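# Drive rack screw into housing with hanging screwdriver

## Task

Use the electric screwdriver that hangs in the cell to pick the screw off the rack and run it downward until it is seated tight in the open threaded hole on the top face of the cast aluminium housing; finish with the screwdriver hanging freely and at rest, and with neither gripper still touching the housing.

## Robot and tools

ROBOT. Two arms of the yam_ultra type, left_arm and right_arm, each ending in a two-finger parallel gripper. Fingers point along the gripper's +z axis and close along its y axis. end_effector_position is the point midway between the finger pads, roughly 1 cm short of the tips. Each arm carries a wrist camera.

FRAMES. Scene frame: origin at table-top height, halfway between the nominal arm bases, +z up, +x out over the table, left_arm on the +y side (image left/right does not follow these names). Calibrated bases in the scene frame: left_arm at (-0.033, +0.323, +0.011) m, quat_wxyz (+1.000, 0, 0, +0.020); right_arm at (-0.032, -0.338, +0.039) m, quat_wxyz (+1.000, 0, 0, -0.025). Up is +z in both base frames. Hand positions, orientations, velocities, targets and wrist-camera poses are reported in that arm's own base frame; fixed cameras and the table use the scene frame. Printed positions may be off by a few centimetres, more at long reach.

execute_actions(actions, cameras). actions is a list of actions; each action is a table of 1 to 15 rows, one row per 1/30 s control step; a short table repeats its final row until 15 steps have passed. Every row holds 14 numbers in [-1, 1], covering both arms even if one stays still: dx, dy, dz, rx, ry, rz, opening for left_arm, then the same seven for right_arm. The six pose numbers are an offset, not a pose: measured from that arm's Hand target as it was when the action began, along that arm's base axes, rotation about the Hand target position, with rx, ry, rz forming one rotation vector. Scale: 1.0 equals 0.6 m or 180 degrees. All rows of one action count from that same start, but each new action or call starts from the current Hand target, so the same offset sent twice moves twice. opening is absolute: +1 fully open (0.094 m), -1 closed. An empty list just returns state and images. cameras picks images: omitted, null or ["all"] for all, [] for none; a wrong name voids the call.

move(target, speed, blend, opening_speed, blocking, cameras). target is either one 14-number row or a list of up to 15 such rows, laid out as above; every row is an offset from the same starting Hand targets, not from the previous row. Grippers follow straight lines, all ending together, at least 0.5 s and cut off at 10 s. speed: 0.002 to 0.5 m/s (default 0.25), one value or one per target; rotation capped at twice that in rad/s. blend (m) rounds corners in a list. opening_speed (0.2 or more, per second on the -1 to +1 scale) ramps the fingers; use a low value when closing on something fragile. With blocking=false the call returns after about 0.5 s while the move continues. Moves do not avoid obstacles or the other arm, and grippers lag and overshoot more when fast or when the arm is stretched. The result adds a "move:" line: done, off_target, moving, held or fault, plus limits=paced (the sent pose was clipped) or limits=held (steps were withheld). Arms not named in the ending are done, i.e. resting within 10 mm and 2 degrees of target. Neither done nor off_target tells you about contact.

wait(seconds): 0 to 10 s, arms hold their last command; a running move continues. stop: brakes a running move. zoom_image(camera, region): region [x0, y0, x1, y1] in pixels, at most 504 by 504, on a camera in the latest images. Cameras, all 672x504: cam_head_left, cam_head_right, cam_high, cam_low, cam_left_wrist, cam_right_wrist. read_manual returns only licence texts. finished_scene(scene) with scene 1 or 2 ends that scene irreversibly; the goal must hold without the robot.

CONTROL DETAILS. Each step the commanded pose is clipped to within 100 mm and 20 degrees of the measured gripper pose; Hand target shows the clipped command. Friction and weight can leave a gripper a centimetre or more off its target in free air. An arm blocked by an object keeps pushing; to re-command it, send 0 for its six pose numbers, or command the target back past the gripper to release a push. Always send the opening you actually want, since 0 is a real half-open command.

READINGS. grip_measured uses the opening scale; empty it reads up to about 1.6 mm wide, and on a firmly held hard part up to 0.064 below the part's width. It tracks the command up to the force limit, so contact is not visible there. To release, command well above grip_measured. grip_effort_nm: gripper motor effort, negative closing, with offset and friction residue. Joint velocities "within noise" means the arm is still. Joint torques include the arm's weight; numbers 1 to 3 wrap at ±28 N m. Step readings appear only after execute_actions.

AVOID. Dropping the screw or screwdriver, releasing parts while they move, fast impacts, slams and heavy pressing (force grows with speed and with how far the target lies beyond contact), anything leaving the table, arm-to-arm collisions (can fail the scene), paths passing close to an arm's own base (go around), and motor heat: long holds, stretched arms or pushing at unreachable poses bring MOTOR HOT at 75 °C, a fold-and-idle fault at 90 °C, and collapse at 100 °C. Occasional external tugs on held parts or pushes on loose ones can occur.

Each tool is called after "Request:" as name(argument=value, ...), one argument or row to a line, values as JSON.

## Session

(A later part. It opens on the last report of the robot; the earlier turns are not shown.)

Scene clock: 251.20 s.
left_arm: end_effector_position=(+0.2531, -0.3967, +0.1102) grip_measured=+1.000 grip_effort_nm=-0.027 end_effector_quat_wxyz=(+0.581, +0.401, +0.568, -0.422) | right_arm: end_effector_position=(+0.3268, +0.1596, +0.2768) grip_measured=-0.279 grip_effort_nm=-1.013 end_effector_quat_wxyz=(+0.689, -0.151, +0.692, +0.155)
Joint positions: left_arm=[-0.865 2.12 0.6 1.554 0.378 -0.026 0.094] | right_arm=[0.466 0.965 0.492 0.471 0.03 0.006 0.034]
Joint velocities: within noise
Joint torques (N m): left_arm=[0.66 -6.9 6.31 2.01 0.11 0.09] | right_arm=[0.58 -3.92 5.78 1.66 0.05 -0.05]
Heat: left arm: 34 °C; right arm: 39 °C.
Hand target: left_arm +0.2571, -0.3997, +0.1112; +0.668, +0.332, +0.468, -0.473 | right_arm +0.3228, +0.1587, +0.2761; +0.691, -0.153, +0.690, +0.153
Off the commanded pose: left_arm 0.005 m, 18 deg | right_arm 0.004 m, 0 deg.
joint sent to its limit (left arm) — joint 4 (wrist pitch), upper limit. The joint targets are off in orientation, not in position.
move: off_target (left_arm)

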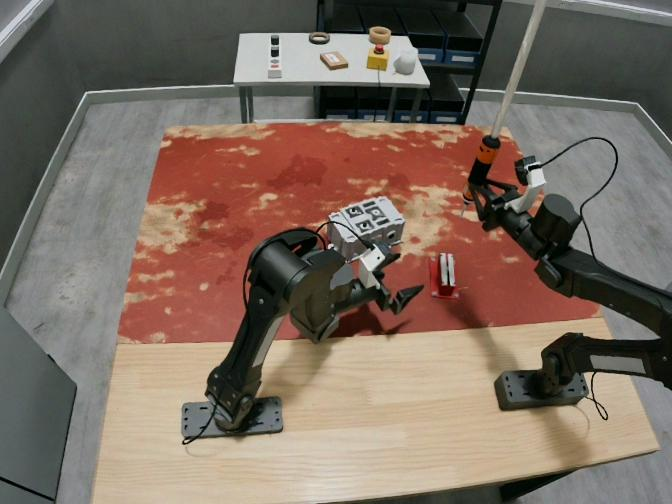

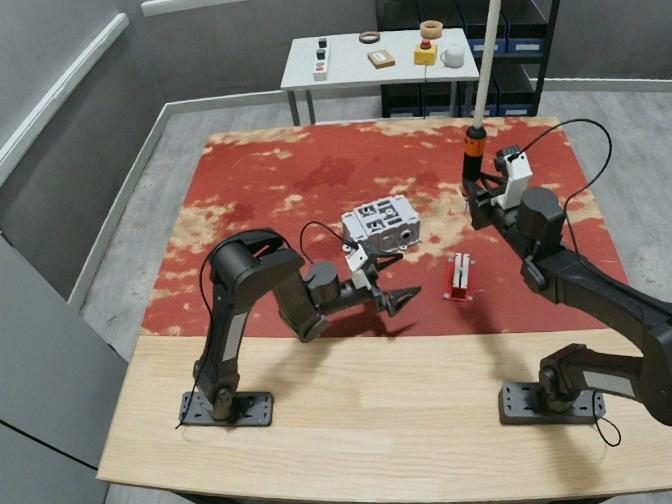

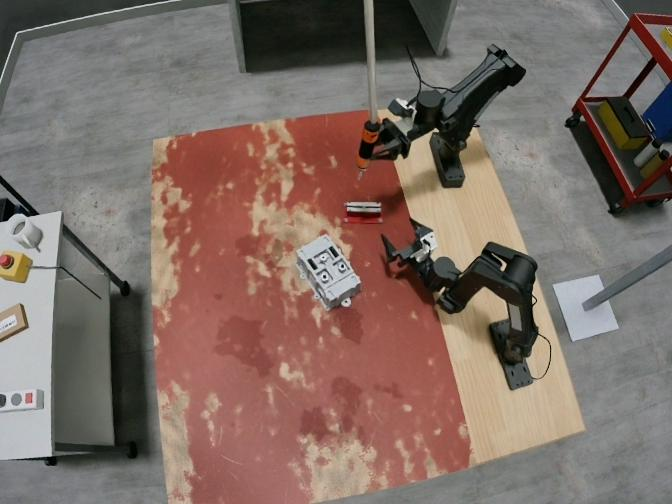

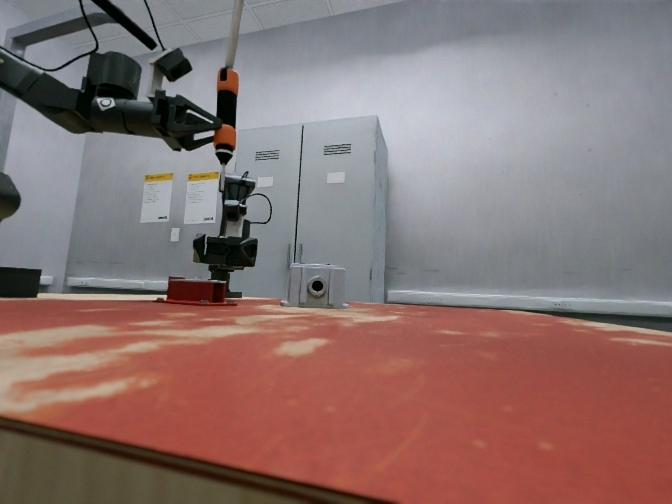

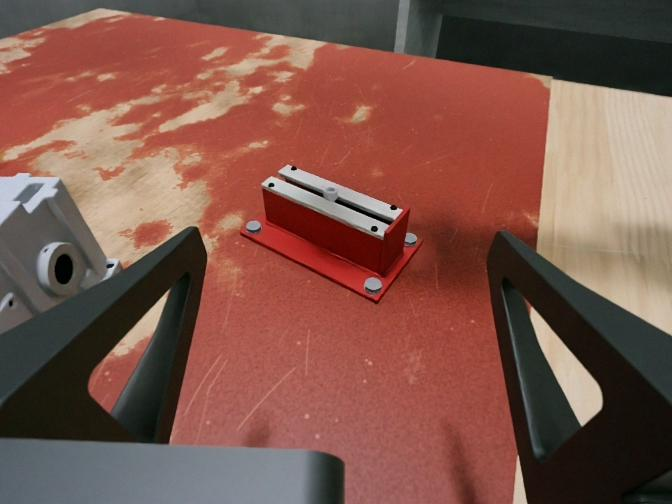

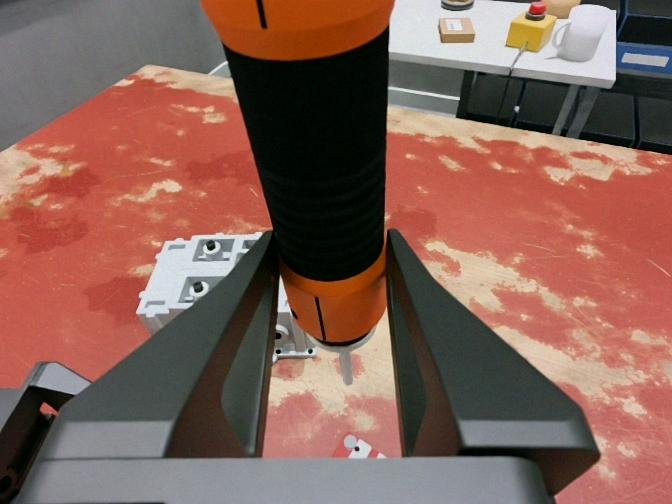

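Request:
move(
  target=[0,0,0,0,0,0,1,-0.02,-0.003,-0.133,0,0,0,-0.6],
  speed=0.12,
  cameras=["cam_left_wrist","cam_right_wrist","cam_low"],
)

Scene clock: 277.57 s.
left_arm: end_effector_position=(+0.2525, -0.3969, +0.1102) grip_measured=+1.000 grip_effort_nm=-0.022 end_effector_quat_wxyz=(+0.581, +0.403, +0.567, -0.422) | right_arm: end_effector_position=(+0.3131, +0.1562, +0.1985) grip_measured=-0.279 grip_effort_nm=-1.009 end_effector_quat_wxyz=(+0.689, -0.151, +0.692, +0.154)
Joint positions: left_arm=[-0.865 2.12 0.6 1.554 0.381 -0.024 0.094] | right_arm=[0.486 1.114 0.205 0.906 0.052 0.006 0.034]
Joint velocities: within noise
Joint torques (N m): left_arm=[0.73 -6.89 6.34 2 0.11 0.09] | right_arm=[0.64 -1.99 4.88 1.87 0.07 -0.05]
Heat: left arm: 34 °C; right arm: 40 °C.
Hand target: left_arm +0.2571, -0.3997, +0.1112; +0.668, +0.332, +0.468, -0.473 | right_arm +0.3109, +0.1569, +0.1962; +0.691, -0.153, +0.690, +0.153
Off the commanded pose: left_arm 0.005 m, 18 deg | right_arm 0.003 m, 0 deg.
joint sent to its limit (left arm) — joint 4 (wrist pitch), upper limit. The joint targets are off in orientation, not in position.
move: off_target (left_arm)
Images, in order (width x height): cam_low 672x504, cam_left_wrist 672x504, cam_right_wrist 672x504.

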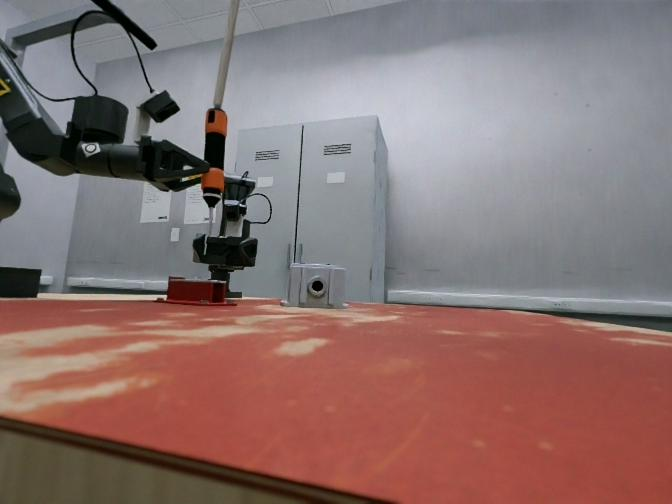

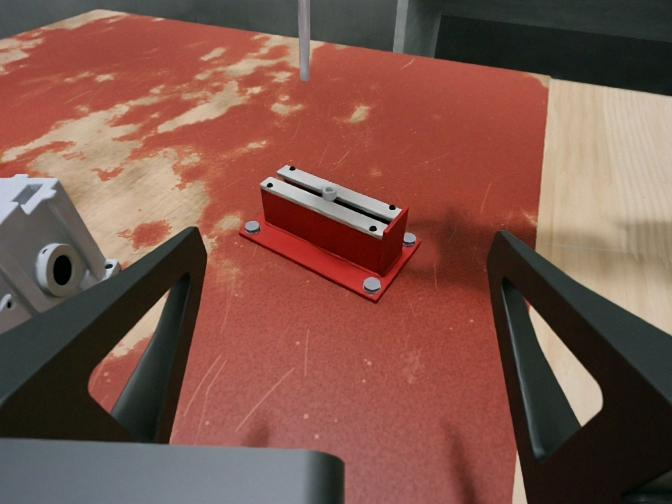

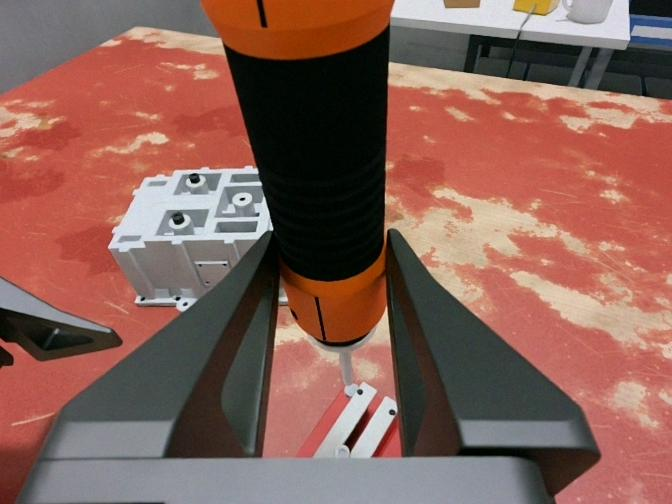

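Request:
move(
  target=[0,0,0,0,0,0,1,-0.025,-0.006,-0.083,0,0,0,-0.6],
  speed=0.1,
  cameras=["cam_left_wrist","cam_right_wrist"],
)

Request:
zoom_image(
  camera="cam_left_wrist",
  region=[240, 70, 440, 220],
)

Request:
zoom_image(
  camera="cam_right_wrist",
  region=[270, 300, 410, 460],
)

Scene clock: 305.70 s.
left_arm: end_effector_position=(+0.2525, -0.3970, +0.1102) grip_measured=+1.000 grip_effort_nm=-0.027 end_effector_quat_wxyz=(+0.581, +0.403, +0.567, -0.422) | right_arm: end_effector_position=(+0.2994, +0.1534, +0.1503) grip_measured=-0.279 grip_effort_nm=-1.009 end_effector_quat_wxyz=(+0.693, -0.149, +0.688, +0.155)
Joint positions: left_arm=[-0.865 2.12 0.6 1.554 0.382 -0.024 0.094] | right_arm=[0.512 1.458 0.045 1.42 0.078 0.006 0.034]
Joint velocities: within noise
Joint torques (N m): left_arm=[0.76 -6.83 6.34 2.01 0.11 0.08] | right_arm=[0.7 -2.69 2.62 1.84 0.06 -0.06]
Heat: left arm: 34 °C; right arm: 41 °C.
Hand target: left_arm +0.2571, -0.3997, +0.1112; +0.668, +0.332, +0.468, -0.473 | right_arm +0.2959, +0.1532, +0.1464; +0.691, -0.153, +0.690, +0.153
Off the commanded pose: left_arm 0.006 m, 18 deg | right_arm 0.005 m, 1 deg.
joint sent to its limit (left arm) — joint 4 (wrist pitch), upper limit. The joint targets are off in orientation, not in position.
move: off_target (left_arm)
Images, in order (width x height): cam_left_wrist 672x504, cam_right_wrist 672x504.

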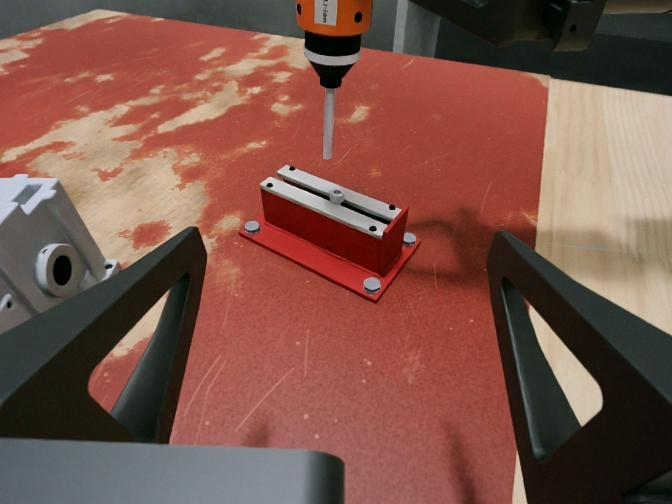

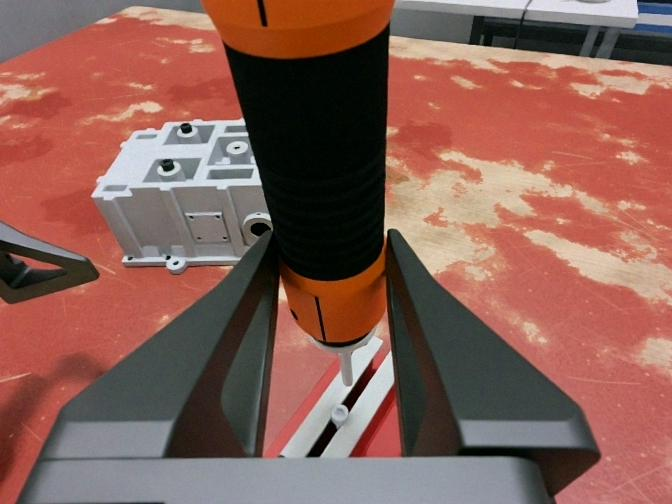

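Scaled by 2.520 from the camera's 672x504 image, which has a finer 960x720 frame.

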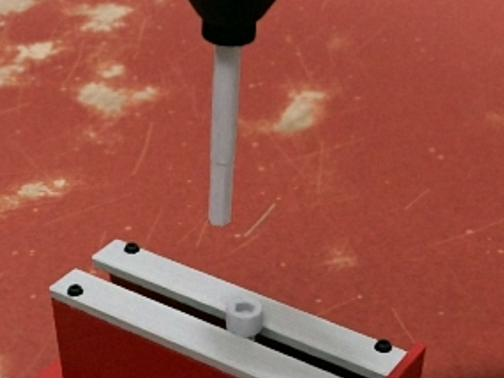

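Scaled by 3.150 from the camera's 672x504 image, which has a finer 960x720 frame.

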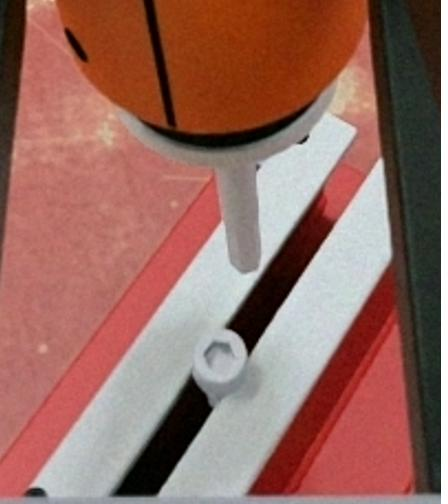

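Request:
move(
  target=[0,0,0,0,0,0,1,-0.0115,0.004,-0.02,0,0,0,-0.6],
  speed=0.05,
  cameras=["cam_left_wrist","cam_right_wrist"],
)

Request:
zoom_image(
  camera="cam_left_wrist",
  region=[240, 70, 440, 220],
)

Request:
zoom_image(
  camera="cam_right_wrist",
  region=[270, 300, 410, 460],
)

Scene clock: 337.33 s.
left_arm: end_effector_position=(+0.2525, -0.3970, +0.1102) grip_measured=+1.000 grip_effort_nm=-0.032 end_effector_quat_wxyz=(+0.581, +0.403, +0.567, -0.422) | right_arm: end_effector_position=(+0.2920, +0.1560, +0.1370) grip_measured=-0.279 grip_effort_nm=-1.013 end_effector_quat_wxyz=(+0.689, -0.151, +0.692, +0.154)
Joint positions: left_arm=[-0.865 2.12 0.6 1.554 0.382 -0.024 0.094] | right_arm=[0.549 1.579 0.012 1.564 0.114 0.006 0.034]
Joint velocities: within noise
Joint torques (N m): left_arm=[0.76 -6.86 6.32 2.01 0.11 0.08] | right_arm=[0.62 -2.93 2.19 1.8 0.08 -0.07]
Heat: left arm: 34 °C; right arm: 42 °C.
Hand target: left_arm +0.2572, -0.3997, +0.1112; +0.668, +0.332, +0.468, -0.473 | right_arm +0.2890, +0.1557, +0.1344; +0.691, -0.153, +0.690, +0.153
Off the commanded pose: left_arm 0.006 m, 18 deg | right_arm 0.004 m, 0 deg.
joint sent to its limit (left arm) — joint 4 (wrist pitch), upper limit. The joint targets are off in orientation, not in position.
joint sent to its limit (right arm) — joint 4 (wrist pitch), upper limit. The joint targets still meet the commanded pose.
move: off_target (left_arm)
Images, in order (width x height): cam_left_wrist 672x504, cam_right_wrist 672x504.

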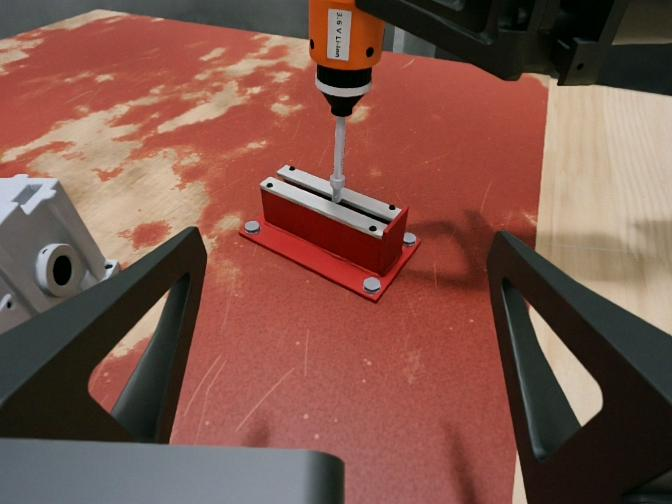

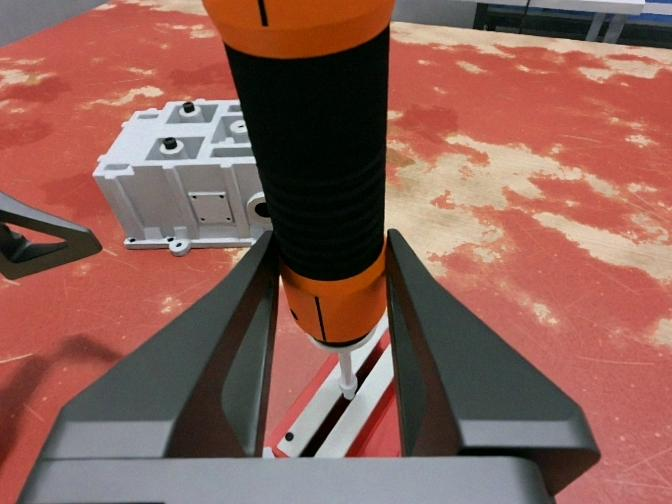

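Scaled by 2.520 from the camera's 672x504 image, which has a finer 960x720 frame.

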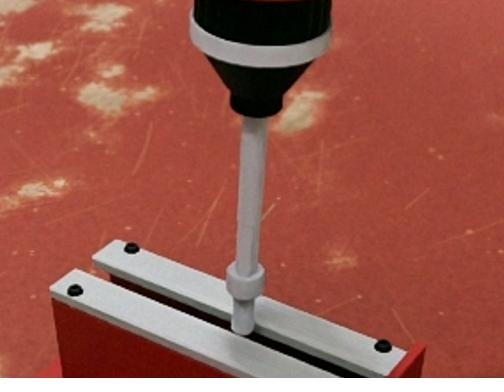

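Scaled by 3.150 from the camera's 672x504 image, which has a finer 960x720 frame.

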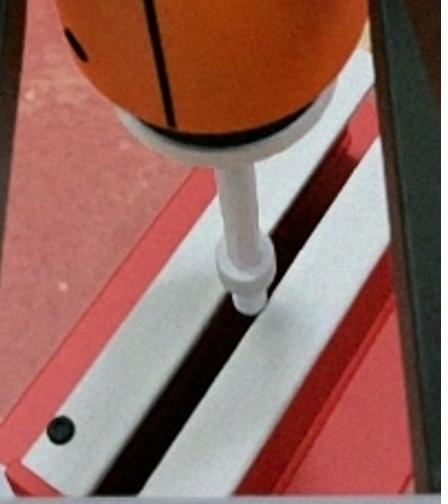

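Request:
move(
  target=[
    [0,0,0.2,0,0,0,1,0,0,0.15,0,0,0,-0.6],
    [0.2387,0.254,0.2,0.0936,0.0359,-0.0045,1,0,0,0.235,0,0,0,-0.6],
  ],
  speed=0.15,
  blend=0.03,
)

Scene clock: 384.70 s.
left_arm: end_effector_position=(+0.4005, -0.2453, +0.2104) grip_measured=+1.000 grip_effort_nm=-0.027 end_effector_quat_wxyz=(+0.568, +0.390, +0.586, -0.427) | right_arm: end_effector_position=(+0.2897, +0.1543, +0.2514) grip_measured=-0.280 grip_effort_nm=-1.009 end_effector_quat_wxyz=(+0.673, -0.156, +0.708, +0.148)
Joint positions: left_arm=[-0.226 1.838 0.879 0.979 1.006 -0.074 0.094] | right_arm=[0.549 0.775 0.378 0.348 0.116 0.006 0.034]
Joint velocities: within noise
Joint torques (N m): left_arm=[-0.2 -10.82 9.44 1.48 0.11 0.09] | right_arm=[0.72 -2.26 10.4 1.65 0.04 -0.07]
Heat: left arm: 34 °C; right arm: 41 °C.
Hand target: left_arm +0.4004, -0.2474, +0.2312; +0.582, +0.402, +0.567, -0.422 | right_arm +0.2890, +0.1557, +0.2755; +0.691, -0.153, +0.690, +0.153
Off the commanded pose: left_arm 0.021 m, 3 deg | right_arm 0.024 m, 3 deg.
move: off_target (left_arm, right_arm)

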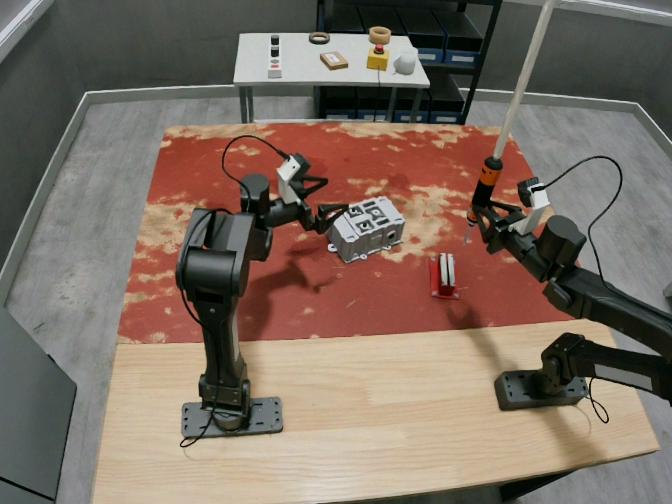

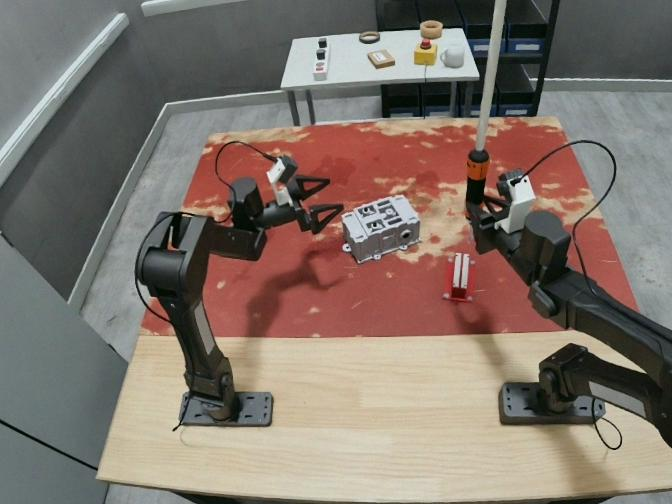

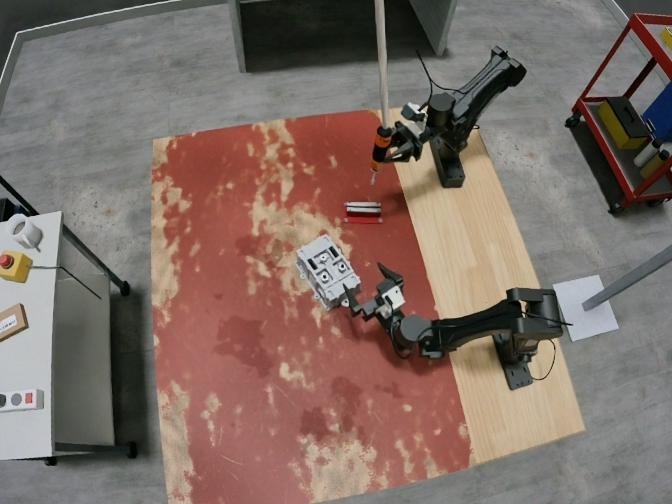

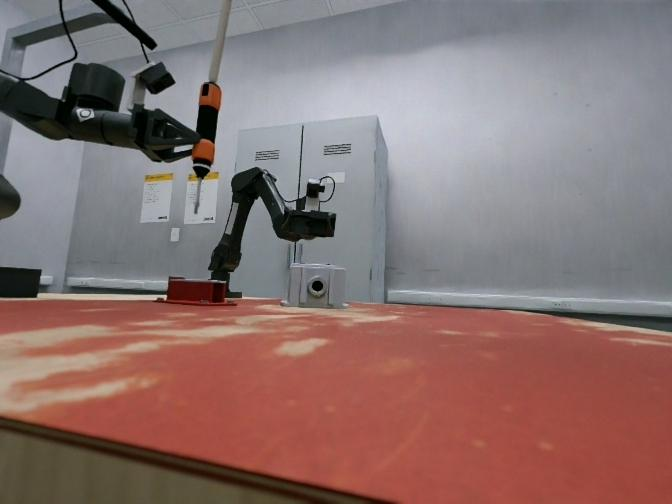

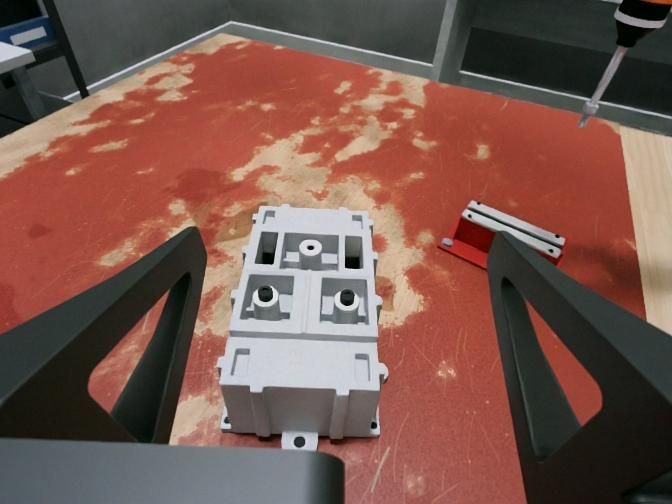

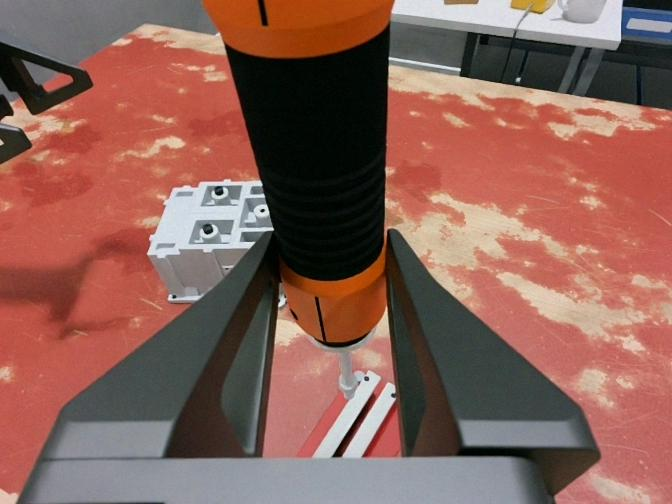

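Request:
move(
  target=[0,0,0,0,0,0,1,0.247,0.268,0.02,0,0,0,-0.6],
  speed=0.12,
)

Request:
zoom_image(
  camera="cam_left_wrist",
  region=[200, 100, 440, 360],
)

Request:
zoom_image(
  camera="cam_right_wrist",
  region=[270, 300, 410, 460],
)

Scene clock: 409.97 s.
left_arm: end_effector_position=(+0.4004, -0.2454, +0.2102) grip_measured=+1.000 grip_effort_nm=-0.022 end_effector_quat_wxyz=(+0.568, +0.390, +0.586, -0.427) | right_arm: end_effector_position=(+0.4343, +0.3093, +0.2737) grip_measured=-0.280 grip_effort_nm=-1.013 end_effector_quat_wxyz=(+0.681, -0.154, +0.700, +0.149)
Joint positions: left_arm=[-0.226 1.838 0.879 0.977 1.006 -0.073 0.094] | right_arm=[0.708 1.713 1.068 0.617 0.277 0.006 0.034]
Joint velocities: within noise
Joint torques (N m): left_arm=[-0.18 -10.8 9.46 1.47 0.11 0.08] | right_arm=[0.75 -8.16 10.07 1.66 0.08 -0.06]
Heat: left arm: 37 °C; right arm: 41 °C.
Hand target: left_arm +0.4004, -0.2474, +0.2312; +0.582, +0.402, +0.567, -0.422 | right_arm +0.4372, +0.3165, +0.2875; +0.691, -0.153, +0.690, +0.153
Off the commanded pose: left_arm 0.021 m, 3 deg | right_arm 0.016 m, 2 deg.
move: off_target (left_arm, right_arm)

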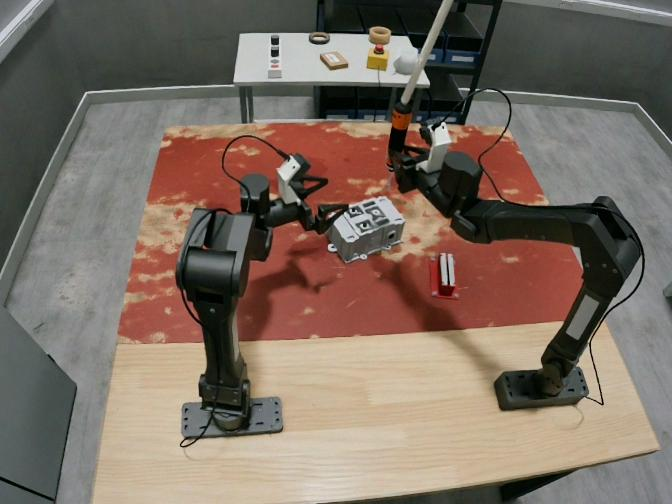

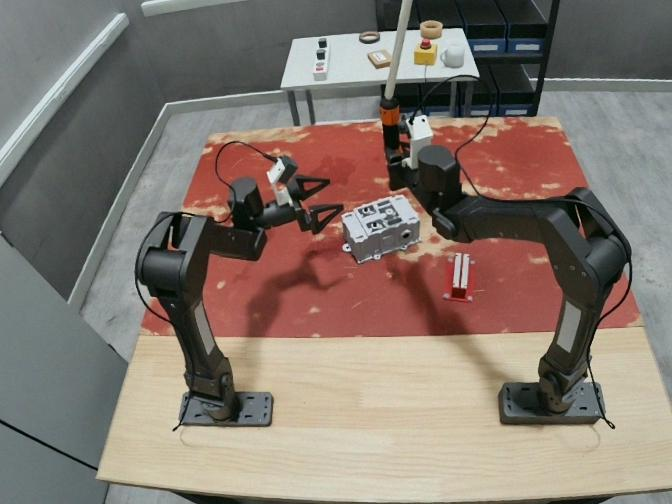

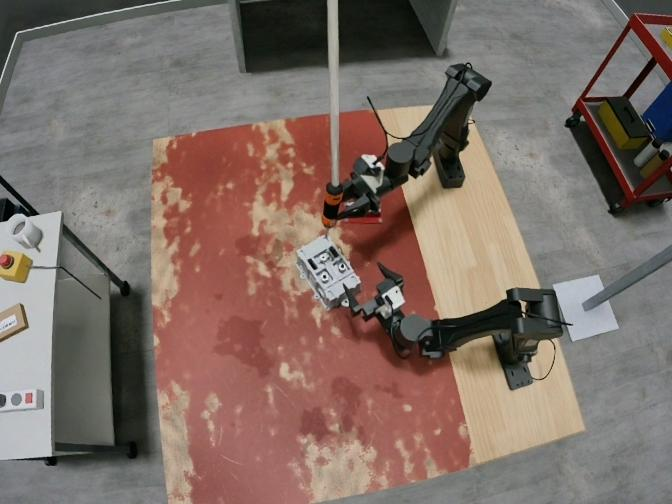

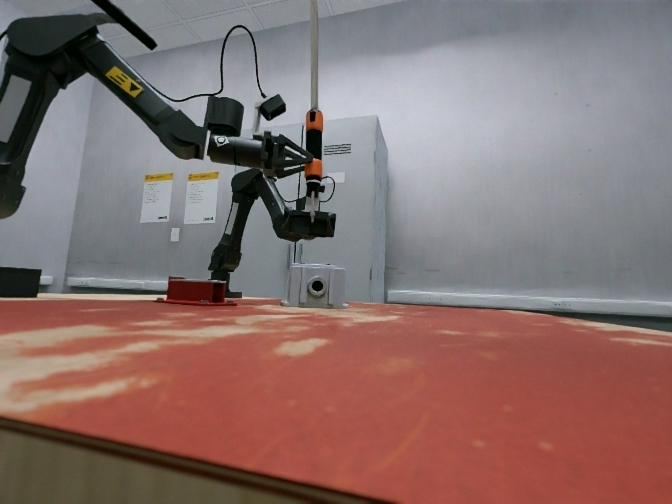

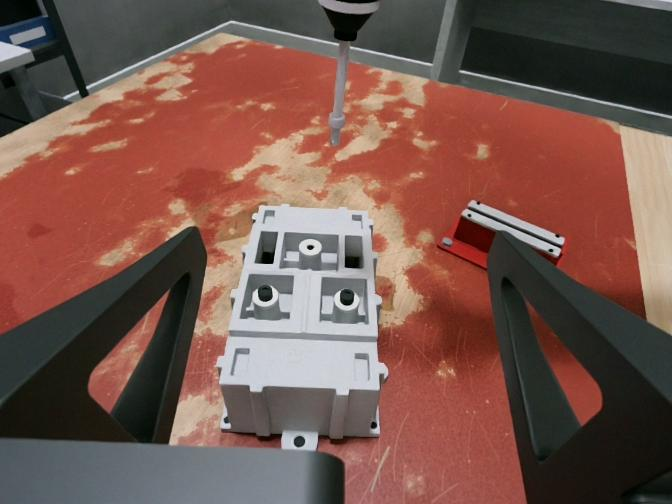

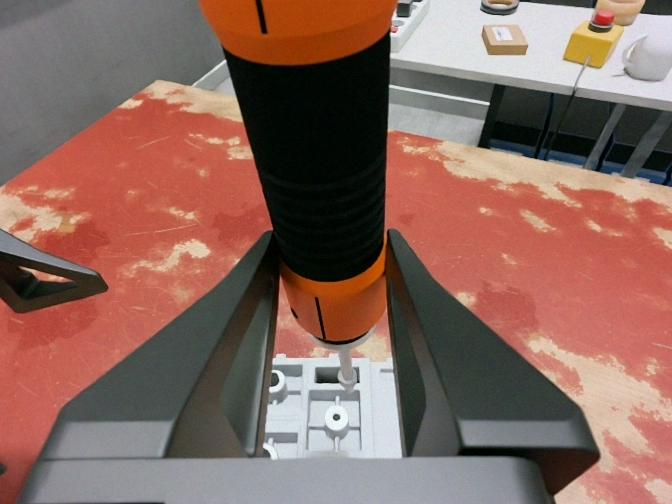

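Scaled by 1.938 from the camera's 672x504 image, which has a finer 960x720 frame.

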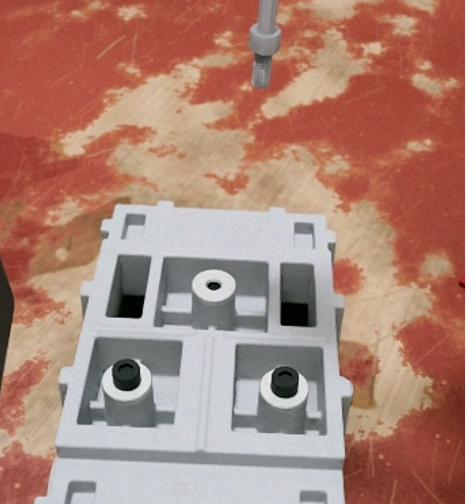

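Scaled by 3.150 from the camera's 672x504 image, which has a finer 960x720 frame.

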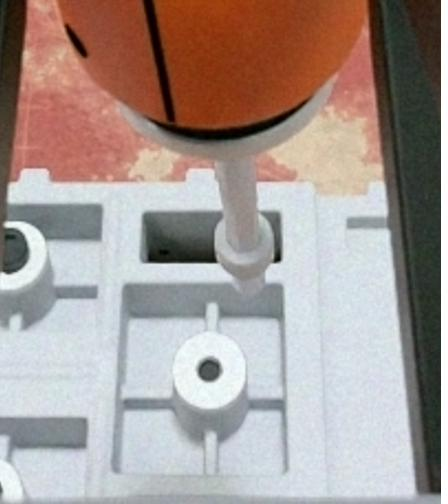

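Request:
move(
  target=[0,0,0,0,0,0,1,0.0183,0.0252,-0.0917,0,0,0,-0.6],
  speed=0.08,
  cameras=["cam_left_wrist","cam_right_wrist"],
)

Request:
zoom_image(
  camera="cam_left_wrist",
  region=[240, 140, 400, 300],
)

Request:
zoom_image(
  camera="cam_right_wrist",
  region=[270, 300, 410, 460],
)

Scene clock: 439.80 s.
left_arm: end_effector_position=(+0.4004, -0.2454, +0.2102) grip_measured=+1.000 grip_effort_nm=-0.032 end_effector_quat_wxyz=(+0.568, +0.390, +0.586, -0.427) | right_arm: end_effector_position=(+0.4497, +0.3264, +0.2317) grip_measured=-0.280 grip_effort_nm=-1.013 end_effector_quat_wxyz=(+0.687, -0.150, +0.695, +0.151)
Joint positions: left_arm=[-0.226 1.838 0.879 0.977 1.006 -0.073 0.094] | right_arm=[0.718 1.878 1.068 0.799 0.289 0.006 0.034]
Joint velocities: within noise
Joint torques (N m): left_arm=[-0.21 -10.82 9.42 1.48 0.1 0.09] | right_arm=[0.94 -9.26 6.68 1.79 0.06 -0.06]
Heat: left arm: 39 °C; right arm: 42 °C.
Hand target: left_arm +0.4004, -0.2474, +0.2312; +0.582, +0.402, +0.567, -0.422 | right_arm +0.4482, +0.3316, +0.2323; +0.691, -0.153, +0.690, +0.153
Off the commanded pose: left_arm 0.021 m, 3 deg | right_arm 0.006 m, 1 deg.
move: off_target (left_arm)
Images, in order (width x height): cam_left_wrist 672x504, cam_right_wrist 672x504.

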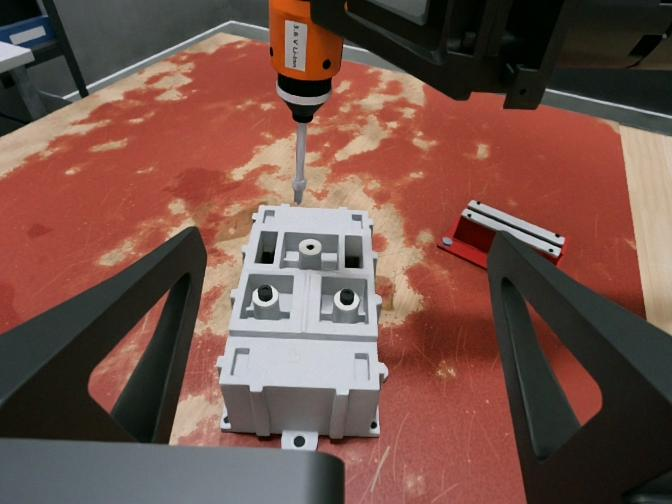

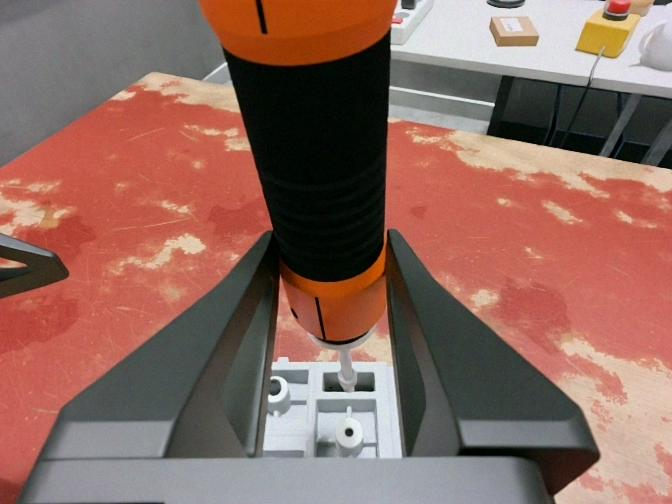

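Scaled by 3.150 from the camera's 672x504 image, which has a finer 960x720 frame.

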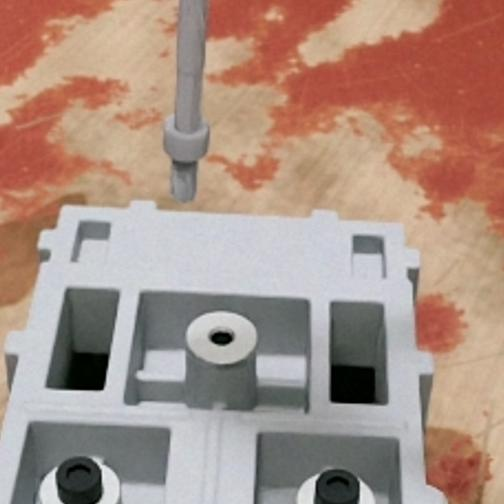

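Scaled by 3.150 from the camera's 672x504 image, which has a finer 960x720 frame.

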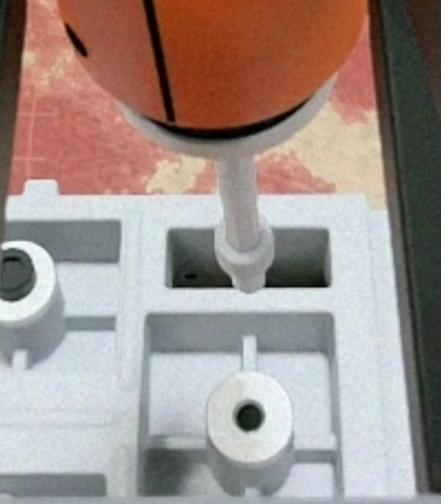

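Request:
move(
  target=[0,0,0,0,0,0,1,-0.0122,-0.006,-0.05,0,0,0,-0.6],
  speed=0.06,
  cameras=["cam_left_wrist","cam_right_wrist"],
)

Request:
zoom_image(
  camera="cam_left_wrist",
  region=[240, 140, 400, 300],
)

Request:
zoom_image(
  camera="cam_right_wrist",
  region=[270, 300, 410, 460],
)

Scene clock: 467.90 s.
left_arm: end_effector_position=(+0.4004, -0.2454, +0.2101) grip_measured=+1.000 grip_effort_nm=-0.027 end_effector_quat_wxyz=(+0.568, +0.390, +0.586, -0.427) | right_arm: end_effector_position=(+0.4446, +0.3244, +0.2105) grip_measured=-0.280 grip_effort_nm=-1.009 end_effector_quat_wxyz=(+0.694, -0.146, +0.688, +0.154)
Joint positions: left_arm=[-0.226 1.838 0.879 0.977 1.006 -0.072 0.094] | right_arm=[0.723 1.922 1.003 0.929 0.295 0.006 0.034]
Joint velocities: within noise
Joint torques (N m): left_arm=[-0.2 -10.82 9.44 1.47 0.11 0.08] | right_arm=[0.88 -9.13 4.85 1.81 0.05 -0.09]
Heat: left arm: 40 °C; right arm: 42 °C.
Hand target: left_arm +0.4004, -0.2474, +0.2312; +0.582, +0.402, +0.567, -0.422 | right_arm +0.4409, +0.3280, +0.2025; +0.691, -0.153, +0.690, +0.153
Off the commanded pose: left_arm 0.021 m, 3 deg | right_arm 0.010 m, 1 deg.
move: off_target (left_arm)
Images, in order (width x height): cam_left_wrist 672x504, cam_right_wrist 672x504.

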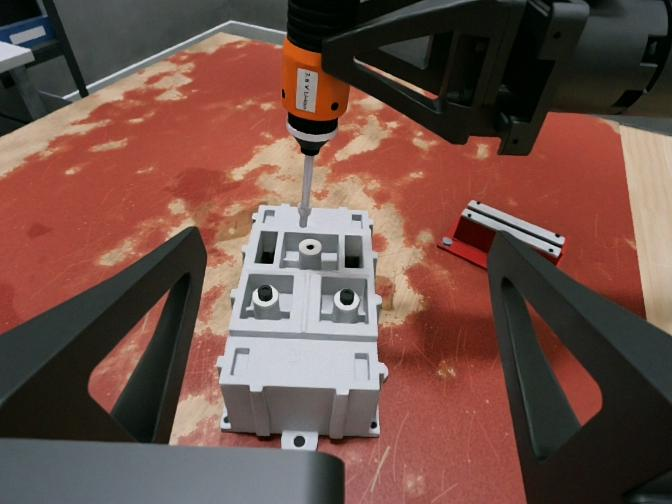

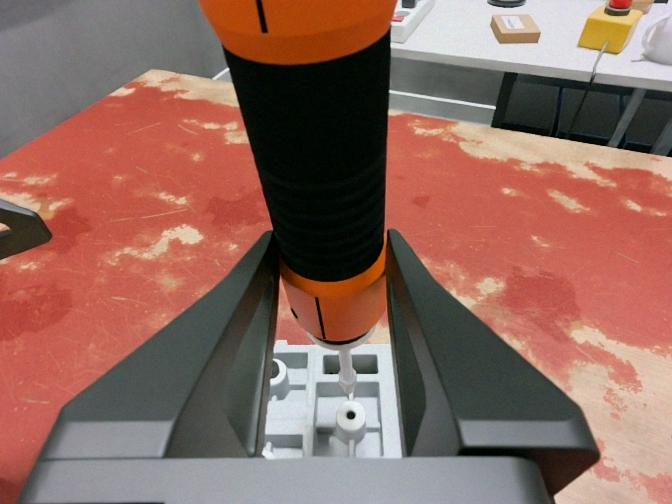

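Scaled by 3.150 from the camera's 672x504 image, which has a finer 960x720 frame.

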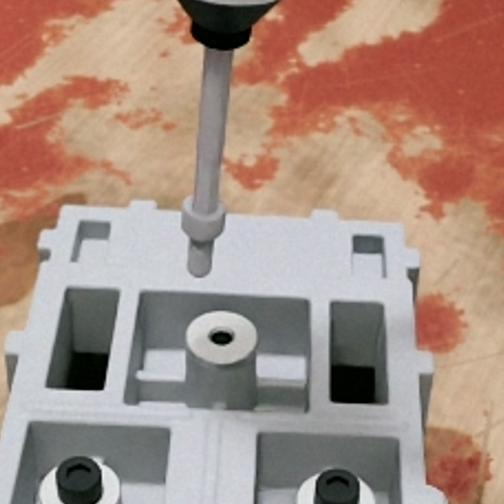

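Scaled by 3.150 from the camera's 672x504 image, which has a finer 960x720 frame.

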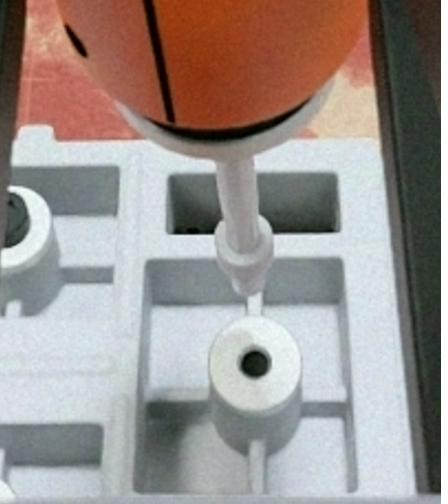

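Request:
move(
  target=[0,0,0,0,0,0,1,0.0067,0.0017,-0.0075,-0.0086,0.0186,0,-0.6],
  speed=0.06,
  cameras=["cam_left_wrist","cam_right_wrist"],
)

Request:
zoom_image(
  camera="cam_left_wrist",
  region=[240, 140, 400, 300],
)

Request:
zoom_image(
  camera="cam_right_wrist",
  region=[270, 300, 410, 460],
)

Scene clock: 503.70 s.
left_arm: end_effector_position=(+0.4004, -0.2454, +0.2101) grip_measured=+1.000 grip_effort_nm=-0.017 end_effector_quat_wxyz=(+0.568, +0.390, +0.586, -0.427) | right_arm: end_effector_position=(+0.4442, +0.3239, +0.1908) grip_measured=-0.280 grip_effort_nm=-1.009 end_effector_quat_wxyz=(+0.667, -0.154, +0.714, +0.145)
Joint positions: left_arm=[-0.226 1.838 0.879 0.977 1.006 -0.072 0.094] | right_arm=[0.723 1.922 1.003 0.848 0.296 0.023 0.034]
Joint velocities: within noise
Joint torques (N m): left_arm=[-0.2 -10.82 9.4 1.49 0.1 0.08] | right_arm=[0.32 -10.66 7.8 1.44 0 -0.06]
Heat: left arm: 41 °C; right arm: 43 °C.
Hand target: left_arm +0.4004, -0.2474, +0.2312; +0.582, +0.402, +0.567, -0.422 | right_arm +0.4449, +0.3290, +0.1980; +0.668, -0.158, +0.712, +0.148
Off the commanded pose: left_arm 0.021 m, 3 deg | right_arm 0.009 m, 1 deg.
move: off_target (left_arm)
Images, in order (width x height): cam_left_wrist 672x504, cam_right_wrist 672x504.

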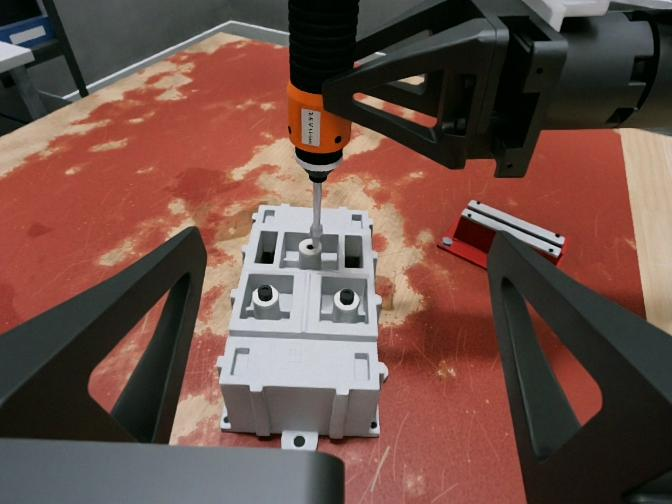

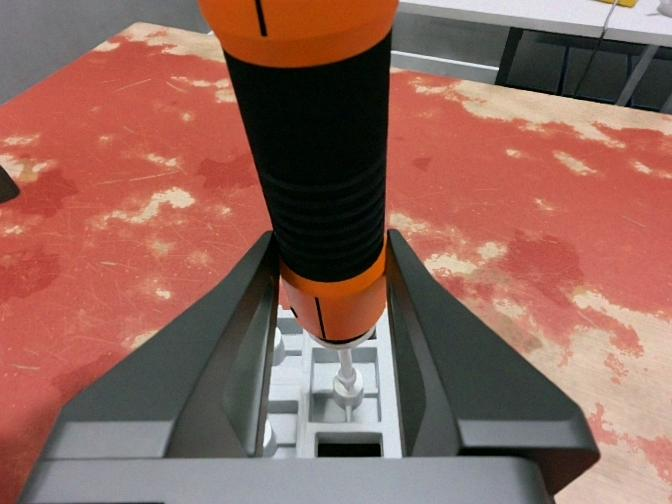

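Scaled by 3.150 from the camera's 672x504 image, which has a finer 960x720 frame.

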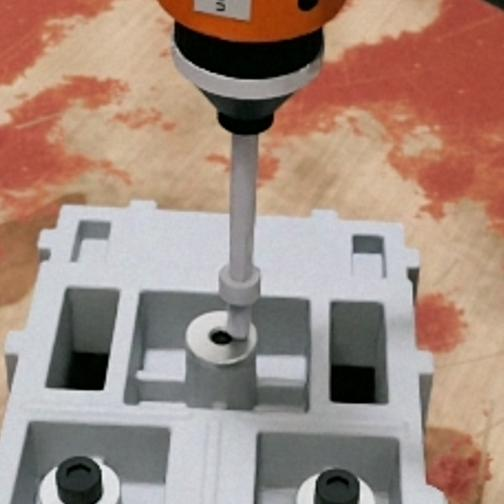

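Scaled by 3.150 from the camera's 672x504 image, which has a finer 960x720 frame.

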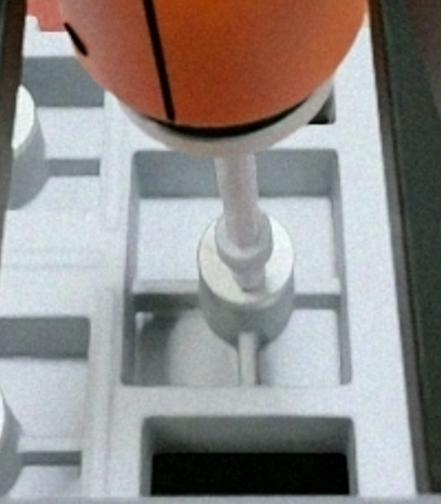

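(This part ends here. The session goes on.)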